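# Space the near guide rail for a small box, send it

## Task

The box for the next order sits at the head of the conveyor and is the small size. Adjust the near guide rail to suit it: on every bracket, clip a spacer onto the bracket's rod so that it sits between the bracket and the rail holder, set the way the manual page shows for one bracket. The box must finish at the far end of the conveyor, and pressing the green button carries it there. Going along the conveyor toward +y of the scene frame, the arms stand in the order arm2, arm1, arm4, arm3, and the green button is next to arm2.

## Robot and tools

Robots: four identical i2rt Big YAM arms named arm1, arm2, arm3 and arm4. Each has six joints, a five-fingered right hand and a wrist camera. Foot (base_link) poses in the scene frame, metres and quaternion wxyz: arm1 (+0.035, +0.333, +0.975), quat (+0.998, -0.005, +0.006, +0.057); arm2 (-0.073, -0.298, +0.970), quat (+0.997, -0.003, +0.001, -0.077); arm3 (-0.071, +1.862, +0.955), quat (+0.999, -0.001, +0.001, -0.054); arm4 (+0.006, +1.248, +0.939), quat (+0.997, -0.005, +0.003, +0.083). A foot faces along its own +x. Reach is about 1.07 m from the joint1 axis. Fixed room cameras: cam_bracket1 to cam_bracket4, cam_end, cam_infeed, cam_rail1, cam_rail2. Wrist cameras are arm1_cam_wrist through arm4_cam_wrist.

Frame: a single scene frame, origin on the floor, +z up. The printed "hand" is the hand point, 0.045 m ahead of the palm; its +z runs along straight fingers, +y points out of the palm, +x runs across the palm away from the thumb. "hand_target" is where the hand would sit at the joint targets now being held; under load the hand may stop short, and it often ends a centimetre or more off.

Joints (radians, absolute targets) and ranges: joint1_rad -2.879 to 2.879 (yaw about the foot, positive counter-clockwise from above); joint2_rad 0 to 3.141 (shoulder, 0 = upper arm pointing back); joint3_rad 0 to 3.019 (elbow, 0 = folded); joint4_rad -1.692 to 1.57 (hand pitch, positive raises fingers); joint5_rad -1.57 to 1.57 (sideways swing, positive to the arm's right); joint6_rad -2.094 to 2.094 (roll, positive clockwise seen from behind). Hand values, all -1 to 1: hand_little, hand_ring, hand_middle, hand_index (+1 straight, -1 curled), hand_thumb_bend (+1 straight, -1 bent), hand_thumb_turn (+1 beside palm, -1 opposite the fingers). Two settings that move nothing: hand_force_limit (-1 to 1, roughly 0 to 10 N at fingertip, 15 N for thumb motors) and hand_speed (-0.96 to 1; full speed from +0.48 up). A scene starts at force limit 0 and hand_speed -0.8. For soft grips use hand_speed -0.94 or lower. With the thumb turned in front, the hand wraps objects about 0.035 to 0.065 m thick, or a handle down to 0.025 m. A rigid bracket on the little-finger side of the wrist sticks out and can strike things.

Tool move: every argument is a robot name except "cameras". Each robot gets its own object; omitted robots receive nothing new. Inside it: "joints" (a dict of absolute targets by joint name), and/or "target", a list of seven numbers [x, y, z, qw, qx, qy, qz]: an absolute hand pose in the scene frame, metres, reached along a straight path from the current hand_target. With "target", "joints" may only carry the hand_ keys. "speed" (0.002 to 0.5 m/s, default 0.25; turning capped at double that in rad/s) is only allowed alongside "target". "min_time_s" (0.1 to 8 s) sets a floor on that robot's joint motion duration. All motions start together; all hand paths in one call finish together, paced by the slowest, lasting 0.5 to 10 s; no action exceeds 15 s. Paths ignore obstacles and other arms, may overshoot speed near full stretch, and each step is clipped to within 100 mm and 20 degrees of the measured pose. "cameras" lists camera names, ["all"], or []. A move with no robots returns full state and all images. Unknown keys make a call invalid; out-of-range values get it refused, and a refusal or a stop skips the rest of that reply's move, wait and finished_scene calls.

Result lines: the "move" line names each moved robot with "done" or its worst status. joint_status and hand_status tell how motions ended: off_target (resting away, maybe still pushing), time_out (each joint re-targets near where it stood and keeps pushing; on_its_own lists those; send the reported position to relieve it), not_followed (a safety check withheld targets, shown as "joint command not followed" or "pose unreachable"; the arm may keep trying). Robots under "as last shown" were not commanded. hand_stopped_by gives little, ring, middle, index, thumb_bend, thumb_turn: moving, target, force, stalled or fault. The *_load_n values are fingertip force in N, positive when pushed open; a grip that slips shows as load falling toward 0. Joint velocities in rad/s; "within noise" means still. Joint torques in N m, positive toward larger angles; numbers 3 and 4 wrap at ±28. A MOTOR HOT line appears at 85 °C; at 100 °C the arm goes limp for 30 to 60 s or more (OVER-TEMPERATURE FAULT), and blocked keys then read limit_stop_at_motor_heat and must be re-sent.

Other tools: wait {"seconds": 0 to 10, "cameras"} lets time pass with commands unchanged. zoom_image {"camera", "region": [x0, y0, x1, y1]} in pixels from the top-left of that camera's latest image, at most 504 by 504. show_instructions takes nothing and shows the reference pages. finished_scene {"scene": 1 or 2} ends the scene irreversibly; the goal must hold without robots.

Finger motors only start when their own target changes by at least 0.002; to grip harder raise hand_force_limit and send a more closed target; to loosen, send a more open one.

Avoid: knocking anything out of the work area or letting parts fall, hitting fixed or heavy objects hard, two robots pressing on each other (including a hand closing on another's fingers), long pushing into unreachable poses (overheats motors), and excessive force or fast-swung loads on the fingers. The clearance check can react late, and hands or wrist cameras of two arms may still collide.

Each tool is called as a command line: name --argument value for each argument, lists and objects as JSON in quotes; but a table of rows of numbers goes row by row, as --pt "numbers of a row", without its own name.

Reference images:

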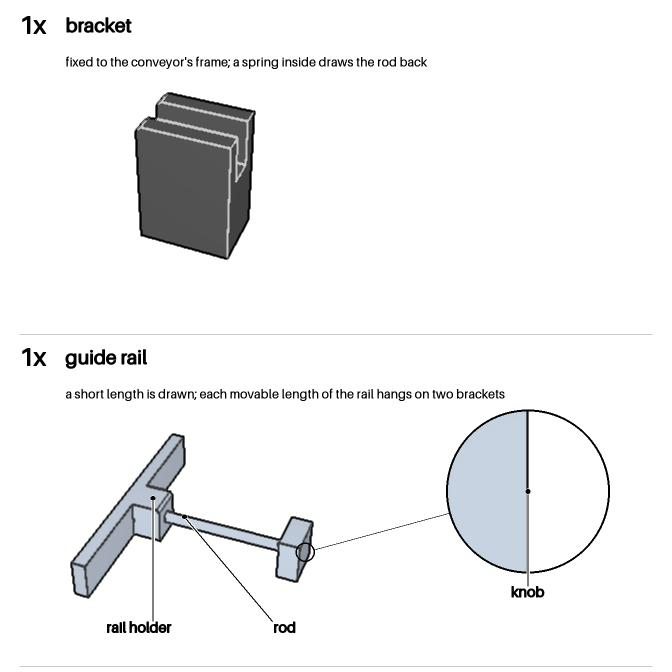

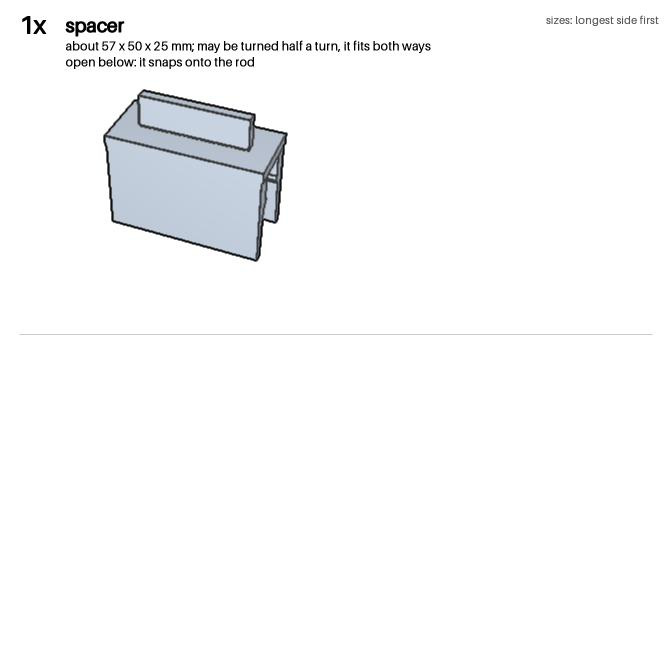

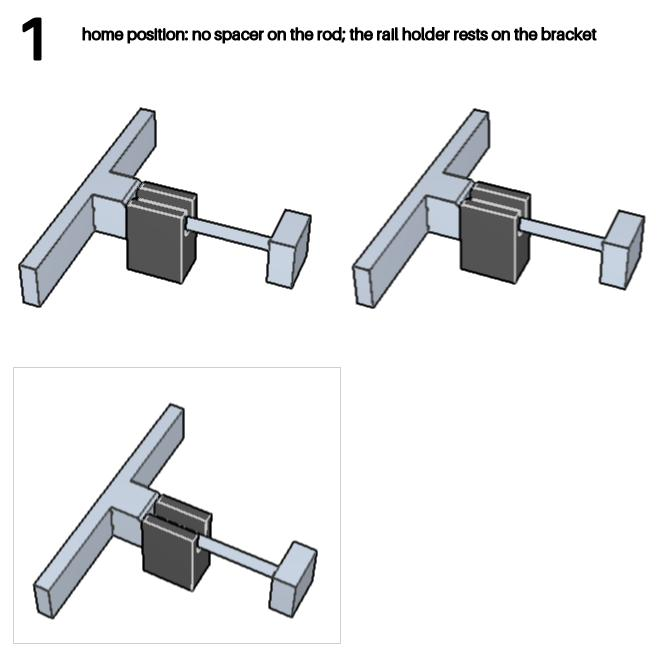

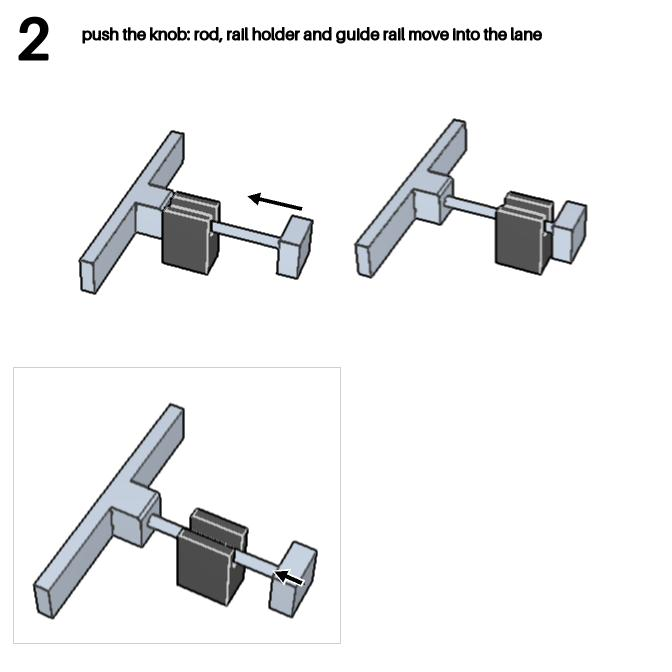

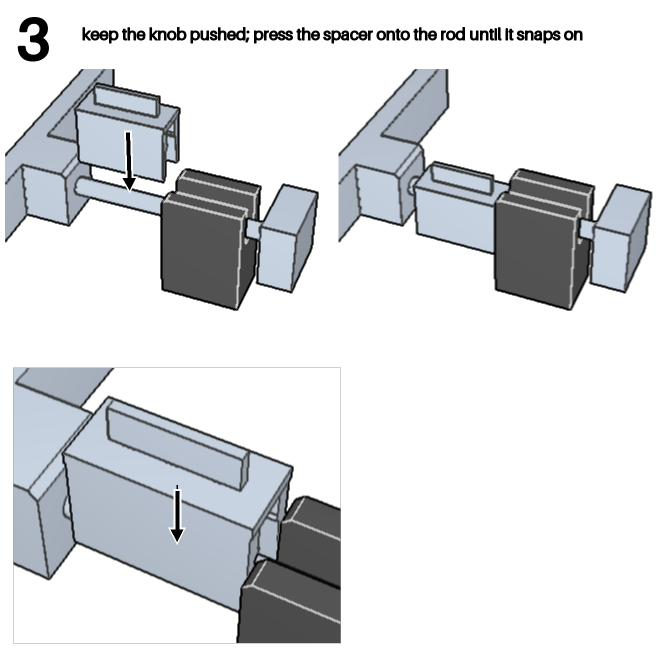

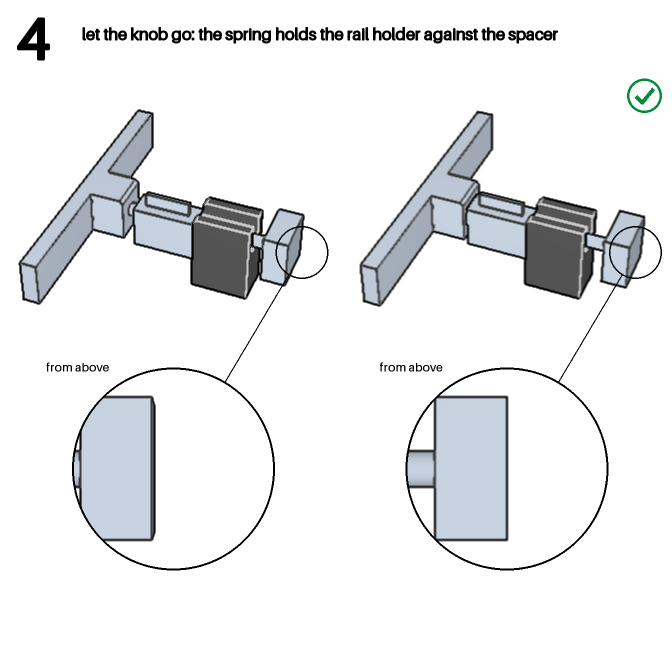

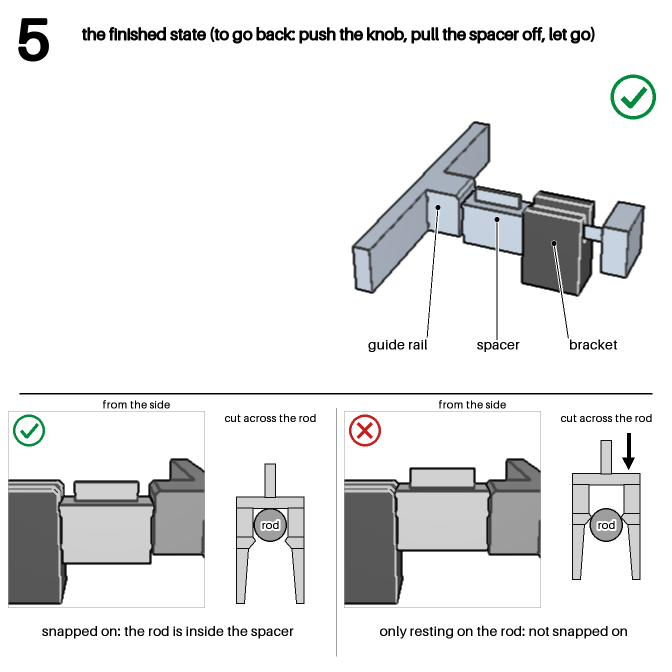

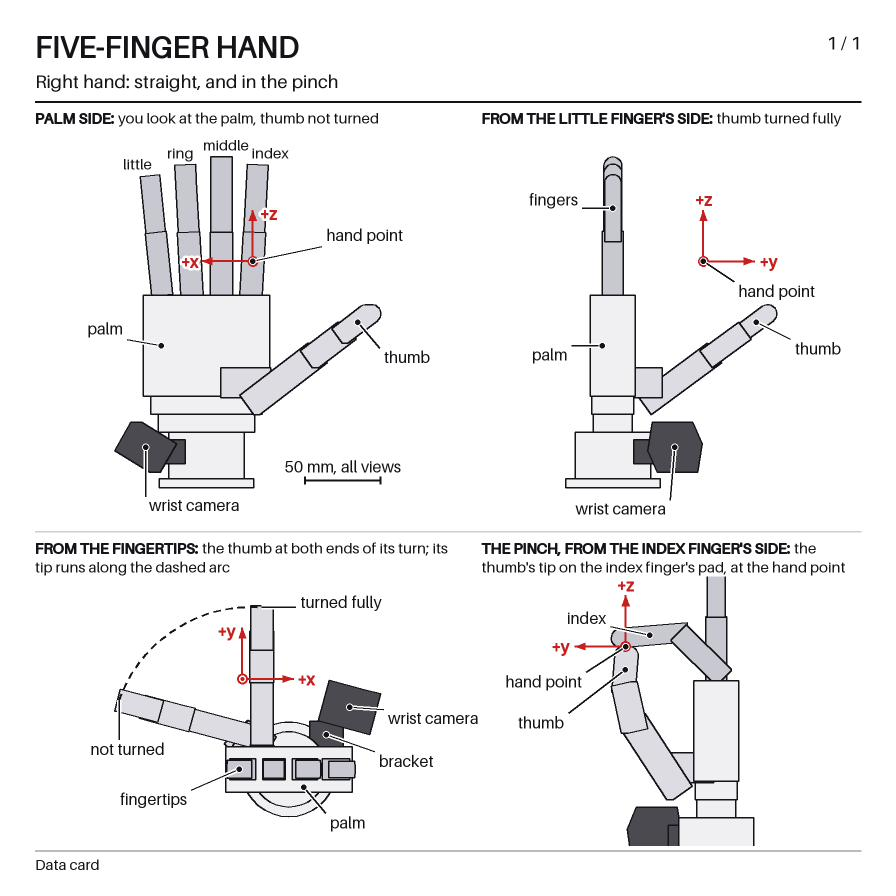

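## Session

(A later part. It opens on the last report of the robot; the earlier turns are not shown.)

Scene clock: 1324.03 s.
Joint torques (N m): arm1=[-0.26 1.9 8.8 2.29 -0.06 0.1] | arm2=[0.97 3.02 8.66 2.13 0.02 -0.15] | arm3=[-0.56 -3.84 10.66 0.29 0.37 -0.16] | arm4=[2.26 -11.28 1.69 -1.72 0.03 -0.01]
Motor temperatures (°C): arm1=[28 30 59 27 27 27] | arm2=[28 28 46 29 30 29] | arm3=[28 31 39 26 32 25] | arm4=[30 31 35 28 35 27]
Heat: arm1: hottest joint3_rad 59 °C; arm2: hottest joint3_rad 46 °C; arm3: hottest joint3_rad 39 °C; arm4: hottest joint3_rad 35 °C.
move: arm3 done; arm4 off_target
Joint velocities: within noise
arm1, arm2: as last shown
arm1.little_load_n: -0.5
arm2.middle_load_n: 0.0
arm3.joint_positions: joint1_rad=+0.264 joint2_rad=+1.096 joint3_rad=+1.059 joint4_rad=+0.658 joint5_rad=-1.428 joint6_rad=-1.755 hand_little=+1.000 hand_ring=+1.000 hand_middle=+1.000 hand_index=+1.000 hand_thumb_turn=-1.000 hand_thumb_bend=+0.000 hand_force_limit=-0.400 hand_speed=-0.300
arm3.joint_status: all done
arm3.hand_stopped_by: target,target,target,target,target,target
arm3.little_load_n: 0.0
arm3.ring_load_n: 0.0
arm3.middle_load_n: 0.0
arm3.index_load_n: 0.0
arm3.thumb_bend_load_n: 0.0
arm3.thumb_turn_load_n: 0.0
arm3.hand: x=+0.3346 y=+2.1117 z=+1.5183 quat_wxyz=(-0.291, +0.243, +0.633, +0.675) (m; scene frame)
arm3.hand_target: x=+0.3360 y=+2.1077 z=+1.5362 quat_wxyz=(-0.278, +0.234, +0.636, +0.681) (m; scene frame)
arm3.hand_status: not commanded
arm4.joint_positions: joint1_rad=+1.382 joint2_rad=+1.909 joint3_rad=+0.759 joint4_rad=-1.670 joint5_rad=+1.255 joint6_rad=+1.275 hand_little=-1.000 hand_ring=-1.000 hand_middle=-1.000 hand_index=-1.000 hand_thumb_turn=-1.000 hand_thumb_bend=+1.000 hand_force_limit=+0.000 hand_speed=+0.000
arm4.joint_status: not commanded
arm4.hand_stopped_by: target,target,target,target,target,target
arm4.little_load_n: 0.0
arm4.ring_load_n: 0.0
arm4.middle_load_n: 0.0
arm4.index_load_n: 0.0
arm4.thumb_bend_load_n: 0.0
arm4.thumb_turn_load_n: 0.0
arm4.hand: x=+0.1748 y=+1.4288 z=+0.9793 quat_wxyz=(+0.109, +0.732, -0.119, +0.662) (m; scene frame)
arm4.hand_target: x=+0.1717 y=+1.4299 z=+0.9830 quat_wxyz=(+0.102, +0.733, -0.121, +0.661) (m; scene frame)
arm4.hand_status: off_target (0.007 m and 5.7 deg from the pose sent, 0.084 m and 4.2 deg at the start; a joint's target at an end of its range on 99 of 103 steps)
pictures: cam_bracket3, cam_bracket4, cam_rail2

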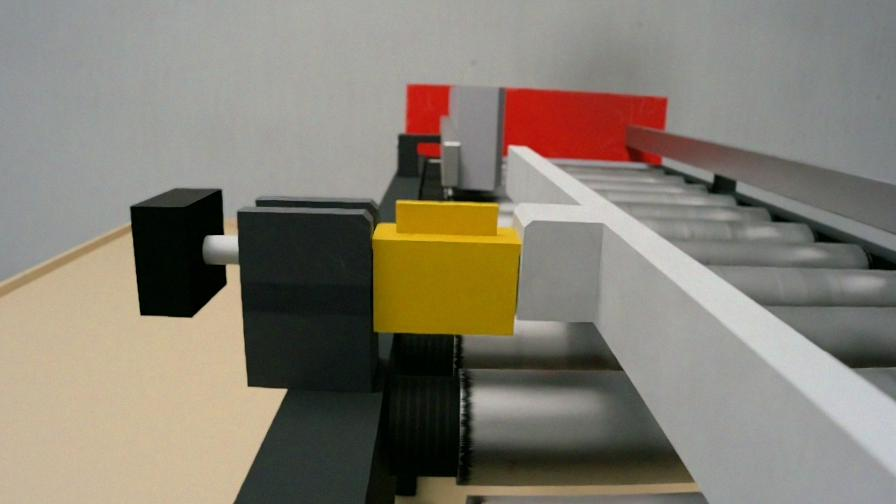

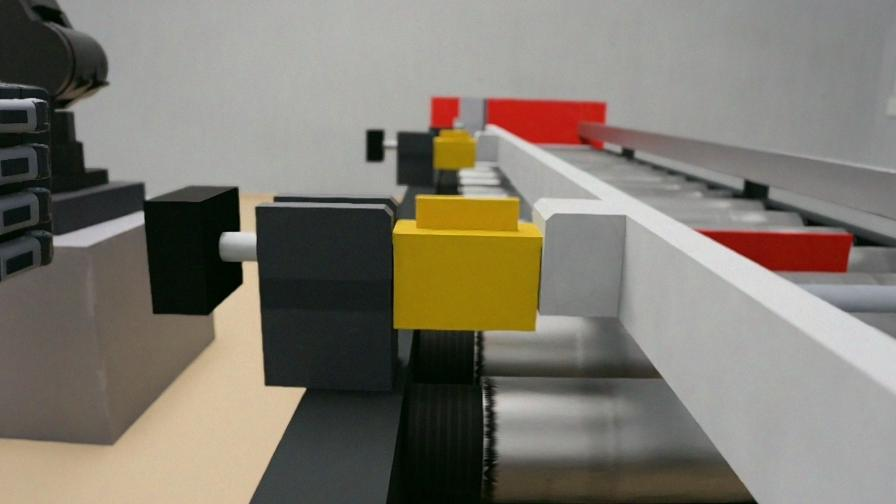

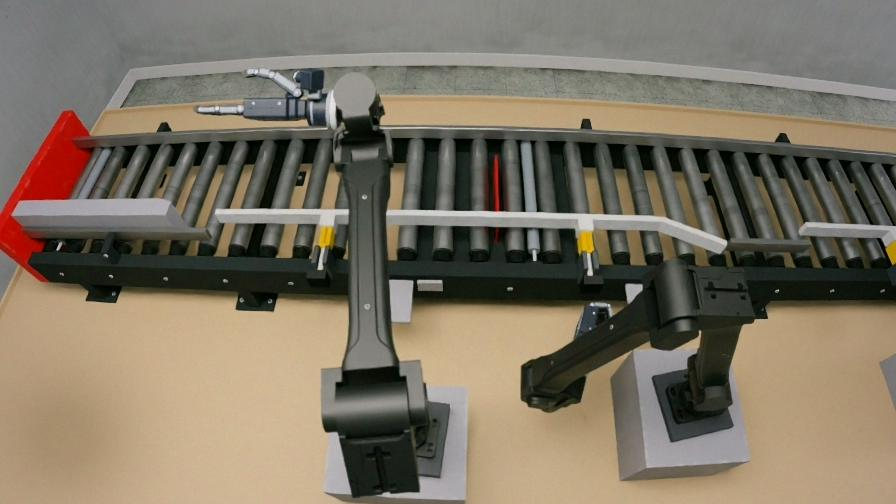

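move --arm4 '{"joints": {"joint2_rad": 1.3}, "min_time_s": 2.5}' --arm2 '{"joints": {"joint1_rad": -0.25, "joint2_rad": 0.9, "joint3_rad": 1.2, "joint4_rad": -1.0, "joint5_rad": 0.0, "joint6_rad": -1.3, "hand_speed": 0.0, "hand_little": -1, "hand_ring": -1, "hand_middle": -1, "hand_index": -1, "hand_thumb_turn": 1}, "min_time_s": 2}'

move --arm2 '{"target": [0.12, -0.57, 1.10, 0, 0.893, -0.450, 0], "speed": 0.25}'

move --arm2 '{"target": [0.148, -0.72, 1.05, 0, 0.893, -0.450, 0], "speed": 0.2}'

move --arm2 '{"target": [0.138, -0.808, 0.90, 0, 0.893, -0.450, 0], "speed": 0.15}' --cameras '["arm2_cam_wrist", "cam_infeed", "cam_rail1"]'

Scene clock: 1333.30 s.
Joint torques (N m): arm1=[-0.44 1.9 8.85 2.26 -0.07 0.08] | arm2=[0.15 -1.67 8.73 2.69 0.16 -0.32] | arm3=[-0.5 -3.84 10.63 0.31 0.37 -0.16] | arm4=[2.14 -6.77 6.97 -1.16 0.44 -0.02]
Motor temperatures (°C): arm1=[28 30 59 27 27 27] | arm2=[28 28 46 29 30 29] | arm3=[28 31 40 26 32 25] | arm4=[30 31 34 28 34 27]
Heat: arm1: hottest joint3_rad 59 °C; arm2: hottest joint3_rad 46 °C; arm3: hottest joint3_rad 40 °C; arm4: hottest joint3_rad 34 °C.
move: arm2 done; arm4 done
Joint velocities: within noise
arm1, arm3: as last shown
arm1.little_load_n: 0.0
arm2.joint_positions: joint1_rad=-0.233 joint2_rad=+0.913 joint3_rad=+1.197 joint4_rad=-1.023 joint5_rad=-0.011 joint6_rad=-1.282 hand_little=-1.000 hand_ring=-1.000 hand_middle=-1.000 hand_index=-1.000 hand_thumb_turn=+1.000 hand_thumb_bend=+1.000 hand_force_limit=+0.000 hand_speed=+0.000
arm2.joint_status: all done
arm2.hand_stopped_by: target,target,target,target,target,target
arm2.little_load_n: 0.0
arm2.ring_load_n: 0.0
arm2.middle_load_n: 0.0
arm2.index_load_n: 0.0
arm2.thumb_bend_load_n: 0.0
arm2.thumb_turn_load_n: 0.0
arm2.hand: x=+0.2603 y=-0.4827 z=+1.3337 quat_wxyz=(+0.018, +0.864, -0.300, +0.403) (m; scene frame)
arm2.hand_target: x=+0.2636 y=-0.4890 z=+1.3408 quat_wxyz=(+0.025, +0.860, -0.294, +0.416) (m; scene frame)
arm2.hand_status: not commanded
arm4.joint_positions: joint1_rad=+1.382 joint2_rad=+1.309 joint3_rad=+0.754 joint4_rad=-1.670 joint5_rad=+1.253 joint6_rad=+1.275 hand_little=-1.000 hand_ring=-1.000 hand_middle=-1.000 hand_index=-1.000 hand_thumb_turn=-1.000 hand_thumb_bend=+1.000 hand_force_limit=+0.000 hand_speed=+0.000
arm4.joint_status: all done
arm4.hand_stopped_by: target,target,target,target,target,target
arm4.little_load_n: 0.0
arm4.ring_load_n: 0.0
arm4.middle_load_n: 0.0
arm4.index_load_n: 0.0
arm4.thumb_bend_load_n: 0.0
arm4.thumb_turn_load_n: 0.0
arm4.hand: x=+0.1756 y=+1.4493 z=+1.0846 quat_wxyz=(-0.110, +0.727, -0.310, +0.602) (m; scene frame)
arm4.hand_target: x=+0.1722 y=+1.4501 z=+1.0861 quat_wxyz=(-0.115, +0.730, -0.309, +0.599) (m; scene frame)
arm4.hand_status: not commanded
pictures: none

Scene clock: 1335.70 s.
Joint torques (N m): arm1=[-0.09 2.37 8.79 2.29 -0.11 0.09] | arm2=[0.67 -6.36 7.73 -0.23 0.13 -0.29] | arm3=[-0.5 -3.9 10.65 0.29 0.37 -0.16] | arm4=[2.14 -6.77 6.99 -1.18 0.43 -0.02]
Motor temperatures (°C): arm1=[28 30 59 27 27 27] | arm2=[28 28 46 29 30 29] | arm3=[28 31 41 26 32 25] | arm4=[30 31 35 28 34 27]
Heat: arm1: hottest joint3_rad 59 °C; arm2: hottest joint3_rad 46 °C; arm3: hottest joint3_rad 41 °C; arm4: hottest joint3_rad 35 °C.
move: arm2 done
Joint velocities: within noise
arm1.joint_positions: joint1_rad=+0.136 joint2_rad=+0.617 joint3_rad=+1.332 joint4_rad=-1.203 joint5_rad=-0.121 joint6_rad=-1.300 hand_little=+1.000 hand_ring=+1.000 hand_middle=+1.000 hand_index=+1.000 hand_thumb_turn=+1.000 hand_thumb_bend=+1.000 hand_force_limit=+0.000 hand_speed=-0.800
arm1.joint_status: not commanded
arm1.hand_stopped_by: target,target,target,target,target,target
arm1.little_load_n: 0.0
arm1.ring_load_n: 0.0
arm1.middle_load_n: 0.0
arm1.index_load_n: 0.0
arm1.thumb_bend_load_n: 0.0
arm1.thumb_turn_load_n: 0.0
arm1.hand: x=+0.2992 y=+0.3763 z=+1.4587 quat_wxyz=(-0.178, +0.860, +0.023, +0.478) (m; scene frame)
arm1.hand_target: x=+0.2980 y=+0.3761 z=+1.4709 quat_wxyz=(-0.180, +0.853, +0.024, +0.489) (m; scene frame)
arm1.hand_status: not commanded
arm2.joint_positions: joint1_rad=-0.641 joint2_rad=+1.347 joint3_rad=+1.030 joint4_rad=-1.256 joint5_rad=-0.014 joint6_rad=-1.408 hand_little=-1.000 hand_ring=-1.000 hand_middle=-1.000 hand_index=-1.000 hand_thumb_turn=+1.000 hand_thumb_bend=+1.000 hand_force_limit=+0.000 hand_speed=+0.000
arm2.joint_status: not commanded
arm2.hand_stopped_by: target,target,target,target,target,target
arm2.little_load_n: 0.0
arm2.ring_load_n: 0.0
arm2.middle_load_n: 0.0
arm2.index_load_n: 0.0
arm2.thumb_bend_load_n: 0.0
arm2.thumb_turn_load_n: 0.0
arm2.hand: x=+0.1186 y=-0.5670 z=+1.0983 quat_wxyz=(-0.004, +0.888, -0.461, +0.001) (m; scene frame)
arm2.hand_target: x=+0.1161 y=-0.5684 z=+1.1027 quat_wxyz=(-0.003, +0.890, -0.455, +0.001) (m; scene frame)
arm2.hand_status: done (0.004 m and 1.5 deg from the pose sent, 0.286 m and 49.9 deg at the start)
arm3, arm4: as last shown
pictures: none

Scene clock: 1337.20 s.
Joint torques (N m): arm1=[-0.62 1.73 8.84 2.33 -0.11 0.09] | arm2=[0.56 -10.58 10.48 0.61 0.12 -0.26] | arm3=[-0.56 -3.84 10.65 0.29 0.37 -0.16] | arm4=[2.08 -6.83 6.97 -1.2 0.43 -0.02]
Motor temperatures (°C): arm1=[28 30 59 27 27 27] | arm2=[28 28 46 29 30 29] | arm3=[28 31 41 26 32 25] | arm4=[30 31 35 28 34 27]
Heat: arm1: hottest joint3_rad 59 °C; arm2: hottest joint3_rad 46 °C; arm3: hottest joint3_rad 41 °C; arm4: hottest joint3_rad 35 °C.
move: arm2 off_target
Joint velocities: within noise
arm1, arm3, arm4: as last shown
arm2.joint_positions: joint1_rad=-0.805 joint2_rad=+1.734 joint3_rad=+1.284 joint4_rad=-1.184 joint5_rad=-0.010 joint6_rad=-1.582 hand_little=-1.000 hand_ring=-1.000 hand_middle=-1.000 hand_index=-1.000 hand_thumb_turn=+1.000 hand_thumb_bend=+1.000 hand_force_limit=+0.000 hand_speed=+0.000
arm2.joint_status: not commanded
arm2.hand_stopped_by: target,target,target,target,target,target
arm2.little_load_n: 0.0
arm2.ring_load_n: 0.0
arm2.middle_load_n: 0.0
arm2.index_load_n: 0.0
arm2.thumb_bend_load_n: -0.5
arm2.thumb_turn_load_n: 0.0
arm2.hand: x=+0.1357 y=-0.6983 z=+1.0331 quat_wxyz=(-0.016, +0.889, -0.457, -0.025) (m; scene frame)
arm2.hand_target: x=+0.1469 y=-0.7189 z=+1.0496 quat_wxyz=(-0.001, +0.893, -0.451, +0.001) (m; scene frame)
arm2.hand_status: off_target (0.030 m and 3.5 deg from the pose sent, 0.163 m and 1.5 deg at the start)
pictures: none

Scene clock: 1339.00 s.
Joint torques (N m): arm1=[-0.44 1.67 8.77 2.24 -0.06 0.09] | arm2=[0.15 -13.51 9.22 0.84 0.17 -0.28] | arm3=[-0.56 -3.9 10.65 0.31 0.37 -0.16] | arm4=[2.32 -6.71 6.99 -1.14 0.44 -0.01]
Motor temperatures (°C): arm1=[28 30 59 27 27 27] | arm2=[28 28 46 29 30 29] | arm3=[28 31 41 26 32 25] | arm4=[29 31 35 28 34 27]
Heat: arm1: hottest joint3_rad 59 °C; arm2: hottest joint3_rad 46 °C; arm3: hottest joint3_rad 41 °C; arm4: hottest joint3_rad 35 °C.
move: arm2 off_target
Joint velocities: within noise
arm1, arm3, arm4: as last shown
arm1.middle_load_n: -0.5
arm2.joint_positions: joint1_rad=-0.901 joint2_rad=+2.085 joint3_rad=+1.381 joint4_rad=-0.934 joint5_rad=-0.008 joint6_rad=-1.684 hand_little=-1.000 hand_ring=-1.000 hand_middle=-1.000 hand_index=-1.000 hand_thumb_turn=+1.000 hand_thumb_bend=+1.000 hand_force_limit=+0.000 hand_speed=+0.000
arm2.joint_status: not commanded
arm2.hand_stopped_by: target,target,target,target,target,target
arm2.little_load_n: 0.0
arm2.ring_load_n: 0.0
arm2.middle_load_n: 0.0
arm2.index_load_n: 0.0
arm2.thumb_bend_load_n: 0.0
arm2.thumb_turn_load_n: 0.0
arm2.hand: x=+0.1271 y=-0.7792 z=+0.8858 quat_wxyz=(-0.019, +0.891, -0.454, -0.026) (m; scene frame)
arm2.hand_target: x=+0.1360 y=-0.8054 z=+0.8997 quat_wxyz=(-0.001, +0.893, -0.450, +0.000) (m; scene frame)
arm2.hand_status: off_target (0.034 m and 3.7 deg from the pose sent, 0.172 m and 3.5 deg at the start)
arm4.thumb_turn_load_n: 0.5
pictures: arm2_cam_wrist, cam_infeed, cam_rail1

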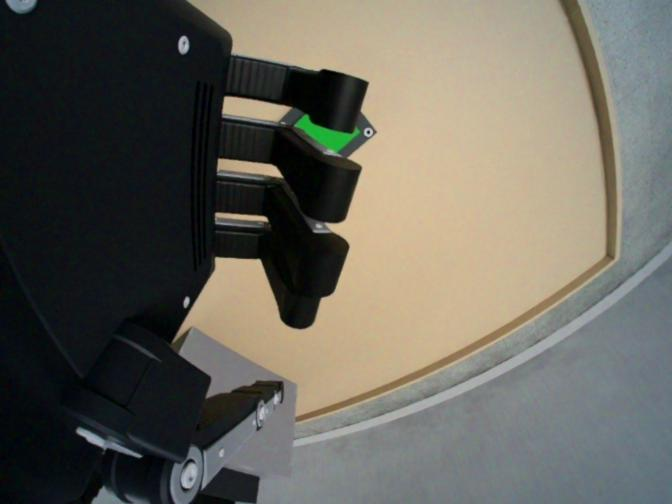

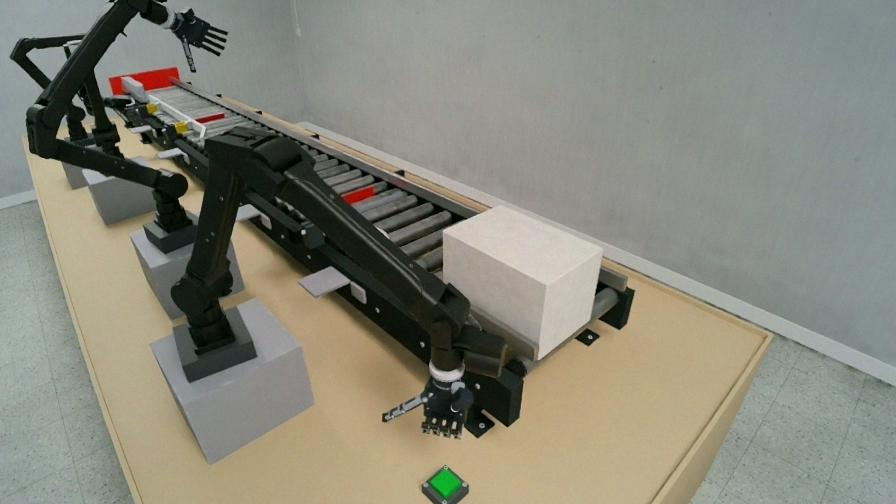

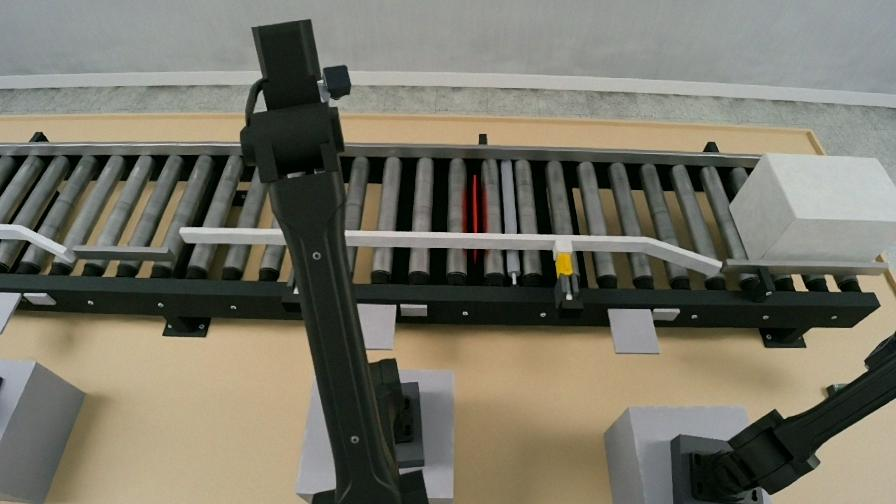

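move --arm2 '{"target": [0.143, -0.815, 0.85, 0, 0.893, -0.450, 0], "speed": 0.12}'

move --arm2 '{"target": [0.143, -0.813, 0.805, 0, 0.893, -0.450, 0], "speed": 0.1}' --cameras '["arm2_cam_wrist", "cam_infeed"]'

zoom_image --camera "cam_infeed" --region '[360, 360, 520, 504]'

Scene clock: 1348.63 s.
Joint torques (N m): arm1=[-0.91 1.73 8.84 2.15 -0.04 0.14] | arm2=[0.5 -14.27 8.66 0.84 0.19 -0.25] | arm3=[-0.56 -3.84 10.65 0.29 0.37 -0.16] | arm4=[2.2 -6.77 6.93 -1.2 0.43 -0.02]
Motor temperatures (°C): arm1=[28 30 59 27 27 27] | arm2=[28 29 46 29 30 29] | arm3=[28 30 42 26 32 25] | arm4=[29 31 35 28 34 27]
Heat: arm1: hottest joint3_rad 59 °C; arm2: hottest joint3_rad 46 °C; arm3: hottest joint3_rad 42 °C; arm4: hottest joint3_rad 35 °C.
move: arm2 off_target
Joint velocities: within noise
arm1, arm3, arm4: as last shown
arm1.middle_load_n: 0.0
arm2.joint_positions: joint1_rad=-0.901 joint2_rad=+2.189 joint3_rad=+1.408 joint4_rad=-0.854 joint5_rad=-0.008 joint6_rad=-1.684 hand_little=-1.000 hand_ring=-1.000 hand_middle=-1.000 hand_index=-1.000 hand_thumb_turn=+1.000 hand_thumb_bend=+1.000 hand_force_limit=+0.000 hand_speed=+0.000
arm2.joint_status: not commanded
arm2.hand_stopped_by: target,target,target,target,target,target
arm2.little_load_n: 0.0
arm2.ring_load_n: 0.0
arm2.middle_load_n: 0.0
arm2.index_load_n: 0.0
arm2.thumb_bend_load_n: 0.0
arm2.thumb_turn_load_n: 0.0
arm2.hand: x=+0.1322 y=-0.7886 z=+0.8369 quat_wxyz=(-0.018, +0.891, -0.454, -0.024) (m; scene frame)
arm2.hand_target: x=+0.1426 y=-0.8146 z=+0.8507 quat_wxyz=(+0.001, +0.893, -0.450, +0.001) (m; scene frame)
arm2.hand_status: off_target (0.031 m and 3.5 deg from the pose sent, 0.053 m and 3.7 deg at the start)
arm4.thumb_turn_load_n: 0.0
pictures: none

Scene clock: 1349.73 s.
Joint torques (N m): arm1=[-0.21 1.79 8.7 2.4 -0.08 0.09] | arm2=[0.44 -14.15 7.79 0.87 0.17 -0.24] | arm3=[-0.56 -3.84 10.66 0.29 0.37 -0.16] | arm4=[2.14 -6.71 6.97 -1.16 0.43 -0.01]
Motor temperatures (°C): arm1=[28 30 59 27 27 27] | arm2=[28 29 46 29 30 29] | arm3=[28 30 42 26 32 25] | arm4=[29 31 35 28 34 27]
Heat: arm1: hottest joint3_rad 59 °C; arm2: hottest joint3_rad 46 °C; arm3: hottest joint3_rad 42 °C; arm4: hottest joint3_rad 35 °C.
move: arm2 off_target
Joint velocities: within noise
arm1, arm3, arm4: as last shown
arm2.joint_positions: joint1_rad=-0.900 joint2_rad=+2.266 joint3_rad=+1.408 joint4_rad=-0.773 joint5_rad=-0.008 joint6_rad=-1.684 hand_little=-1.000 hand_ring=-1.000 hand_middle=-1.000 hand_index=-1.000 hand_thumb_turn=+1.000 hand_thumb_bend=+1.000 hand_force_limit=+0.000 hand_speed=+0.000
arm2.joint_status: not commanded
arm2.hand_stopped_by: target,target,target,target,target,target
arm2.little_load_n: 0.0
arm2.ring_load_n: 0.0
arm2.middle_load_n: 0.0
arm2.index_load_n: 0.0
arm2.thumb_bend_load_n: -0.5
arm2.thumb_turn_load_n: 0.0
arm2.hand: x=+0.1326 y=-0.7882 z=+0.7949 quat_wxyz=(-0.016, +0.891, -0.453, -0.023) (m; scene frame)
arm2.hand_target: x=+0.1431 y=-0.8114 z=+0.8053 quat_wxyz=(+0.000, +0.893, -0.449, +0.000) (m; scene frame)
arm2.hand_status: off_target (0.029 m and 3.2 deg from the pose sent, 0.042 m and 3.5 deg at the start)
arm4.little_load_n: -0.5
arm4.thumb_turn_load_n: 0.5
pictures: arm2_cam_wrist, cam_infeed

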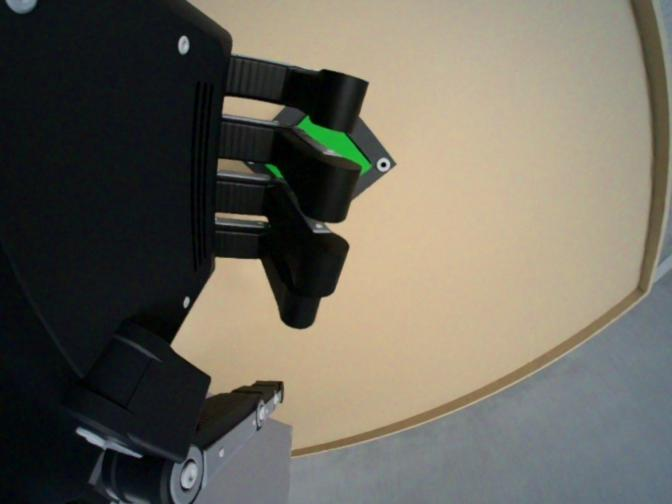

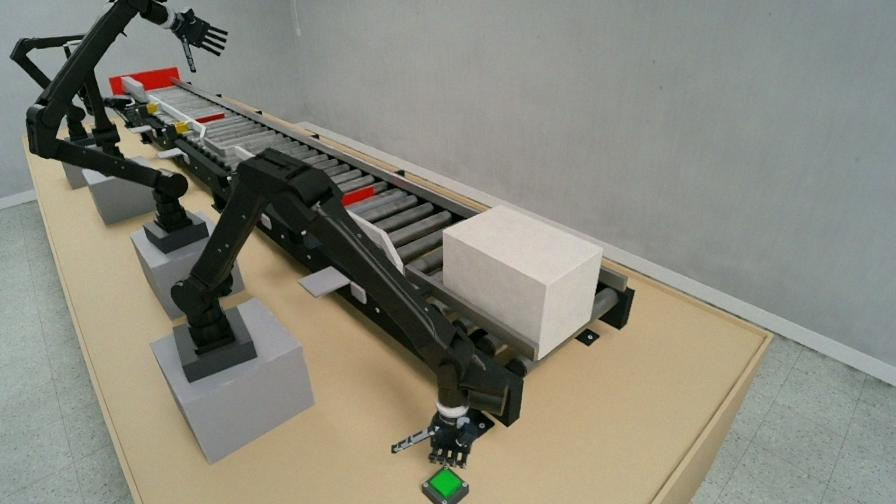

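Scaled by 3.150.

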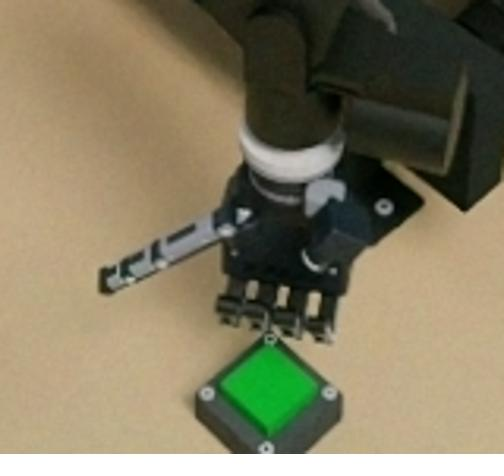

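move --arm2 '{"target": [0.143, -0.813, 0.770, 0, 0.893, -0.450, 0], "speed": 0.08}' --cameras '["arm2_cam_wrist", "cam_infeed"]'

zoom_image --camera "cam_infeed" --region '[360, 360, 520, 504]'

Scene clock: 1355.73 s.
Joint torques (N m): arm1=[0.09 1.9 8.94 2.28 -0.12 0.09] | arm2=[0.5 -14.51 7.68 0.85 0.19 -0.23] | arm3=[-0.56 -3.9 10.66 0.29 0.37 -0.16] | arm4=[2.2 -6.77 6.99 -1.17 0.43 -0.01]
Motor temperatures (°C): arm1=[28 30 59 27 27 27] | arm2=[28 30 45 29 30 29] | arm3=[28 30 43 26 31 25] | arm4=[29 31 35 28 33 27]
Heat: arm1: hottest joint3_rad 59 °C; arm2: hottest joint3_rad 45 °C; arm3: hottest joint3_rad 43 °C; arm4: hottest joint3_rad 35 °C.
move: arm2 off_target
Joint velocities: within noise
arm1, arm3, arm4: as last shown
arm2.joint_positions: joint1_rad=-0.891 joint2_rad=+2.330 joint3_rad=+1.418 joint4_rad=-0.714 joint5_rad=-0.008 joint6_rad=-1.684 hand_little=-1.000 hand_ring=-1.000 hand_middle=-1.000 hand_index=-1.000 hand_thumb_turn=+1.000 hand_thumb_bend=+1.000 hand_force_limit=+0.000 hand_speed=+0.000
arm2.joint_status: not commanded
arm2.hand_stopped_by: target,target,target,target,target,target
arm2.little_load_n: 0.0
arm2.ring_load_n: 0.0
arm2.middle_load_n: 0.0
arm2.index_load_n: 0.5
arm2.thumb_bend_load_n: 0.0
arm2.thumb_turn_load_n: 0.0
arm2.hand: x=+0.1369 y=-0.7863 z=+0.7619 quat_wxyz=(-0.016, +0.893, -0.449, -0.021) (m; scene frame)
arm2.hand_target: x=+0.1472 y=-0.8102 z=+0.7708 quat_wxyz=(+0.000, +0.895, -0.446, +0.000) (m; scene frame)
arm2.hand_status: off_target (0.029 m and 3.0 deg from the pose sent, 0.037 m and 3.2 deg at the start)
arm4.little_load_n: 0.0
arm4.thumb_turn_load_n: 0.0
pictures: arm2_cam_wrist, cam_infeed

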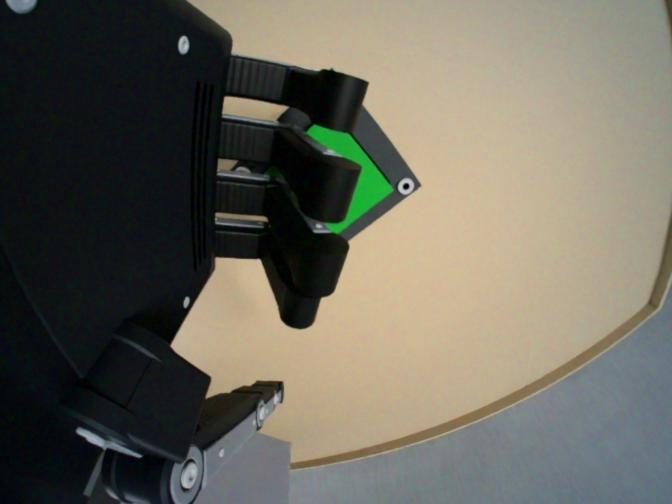

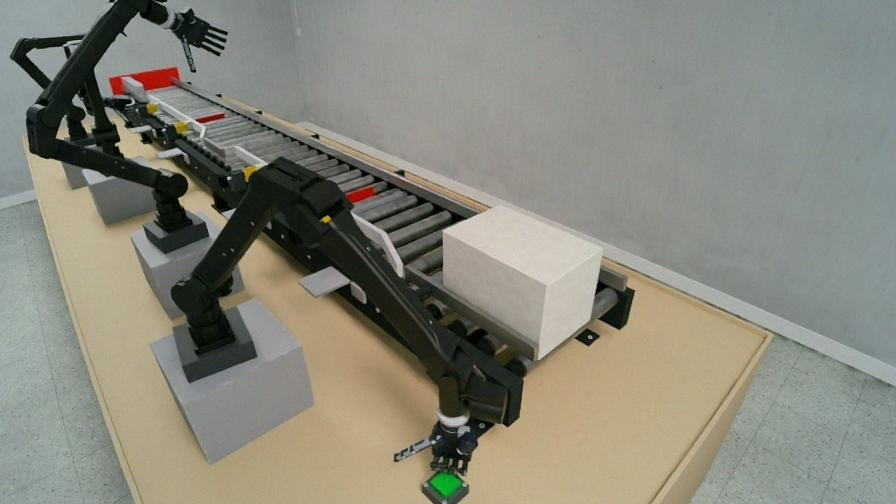

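Scaled by 3.150.

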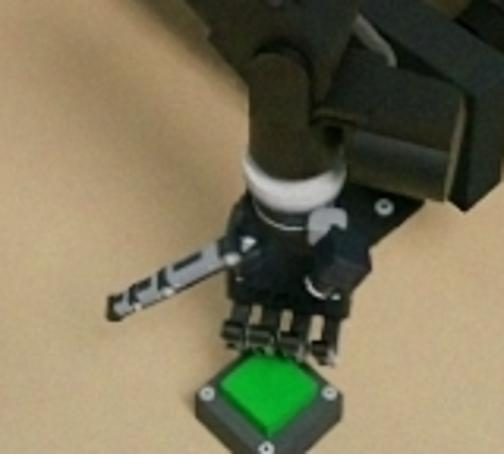

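move --arm2 '{"target": [0.124, -0.820, 0.775, 0, 0.893, -0.450, 0], "speed": 0.06}' --cameras '["arm2_cam_wrist", "cam_infeed"]'

zoom_image --camera "cam_infeed" --region '[360, 360, 520, 504]'

Scene clock: 1364.37 s.
Joint torques (N m): arm1=[-0.26 1.85 8.73 2.28 -0.09 0.12] | arm2=[0.56 -15.27 7.01 0.73 0.14 -0.27] | arm3=[-0.56 -3.9 10.63 0.29 0.37 -0.16] | arm4=[2.14 -6.71 6.95 -1.17 0.43 -0.02]
Motor temperatures (°C): arm1=[28 30 59 27 27 27] | arm2=[28 30 44 29 30 29] | arm3=[28 30 44 26 31 25] | arm4=[29 31 35 28 33 27]
Heat: arm1: hottest joint3_rad 59 °C; arm2: hottest joint3_rad 44 °C; arm3: hottest joint3_rad 44 °C; arm4: hottest joint3_rad 35 °C.
move: arm2 off_target
Joint velocities: within noise
arm1, arm4: as last shown
arm2.joint_positions: joint1_rad=-0.944 joint2_rad=+2.330 joint3_rad=+1.418 joint4_rad=-0.714 joint5_rad=-0.008 joint6_rad=-1.712 hand_little=-1.000 hand_ring=-1.000 hand_middle=-1.000 hand_index=-1.000 hand_thumb_turn=+1.000 hand_thumb_bend=+1.000 hand_force_limit=+0.000 hand_speed=+0.000
arm2.joint_status: not commanded
arm2.hand_stopped_by: target,target,target,target,target,target
arm2.little_load_n: 0.0
arm2.ring_load_n: 0.0
arm2.middle_load_n: 0.0
arm2.index_load_n: 0.0
arm2.thumb_bend_load_n: -0.5
arm2.thumb_turn_load_n: 0.0
arm2.hand: x=+0.1107 y=-0.7988 z=+0.7619 quat_wxyz=(-0.016, +0.887, -0.461, -0.021) (m; scene frame)
arm2.hand_target: x=+0.1200 y=-0.8211 z=+0.7751 quat_wxyz=(+0.000, +0.891, -0.454, +0.001) (m; scene frame)
arm2.hand_status: off_target (0.028 m and 3.3 deg from the pose sent, 0.038 m and 3.0 deg at the start)
arm3.joint_positions: joint1_rad=+0.264 joint2_rad=+1.096 joint3_rad=+1.059 joint4_rad=+0.658 joint5_rad=-1.428 joint6_rad=-1.755 hand_little=+1.000 hand_ring=+1.000 hand_middle=+1.000 hand_index=+1.000 hand_thumb_turn=-1.000 hand_thumb_bend=+0.000 hand_force_limit=-0.400 hand_speed=-0.300
arm3.joint_status: not commanded
arm3.hand_stopped_by: target,target,target,target,target,target
arm3.little_load_n: 0.0
arm3.ring_load_n: 0.0
arm3.middle_load_n: 0.0
arm3.index_load_n: 0.0
arm3.thumb_bend_load_n: 0.0
arm3.thumb_turn_load_n: 0.0
arm3.hand: x=+0.3346 y=+2.1117 z=+1.5183 quat_wxyz=(-0.291, +0.243, +0.633, +0.675) (m; scene frame)
arm3.hand_target: x=+0.3360 y=+2.1077 z=+1.5362 quat_wxyz=(-0.278, +0.234, +0.636, +0.681) (m; scene frame)
arm3.hand_status: not commanded
arm4.thumb_turn_load_n: 0.5
pictures: arm2_cam_wrist, cam_infeed

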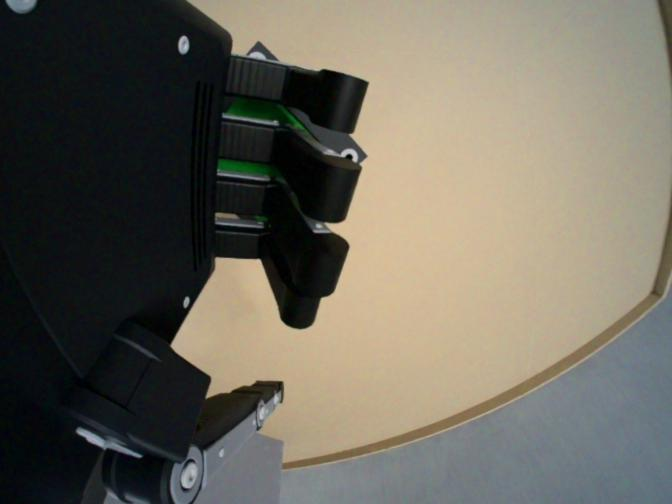

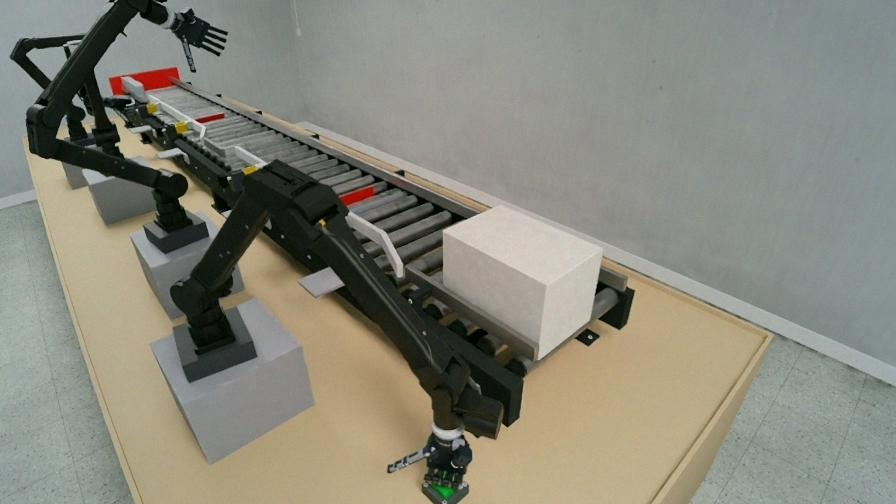

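Scaled by 3.150.

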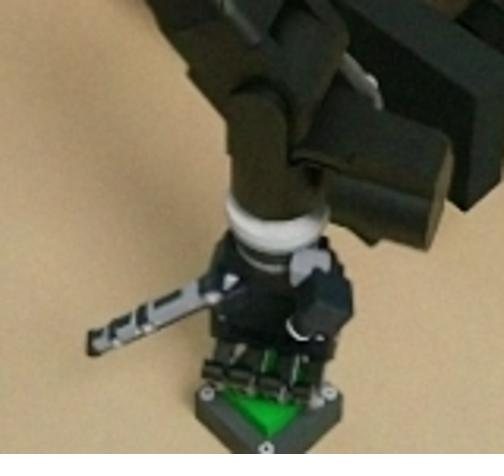

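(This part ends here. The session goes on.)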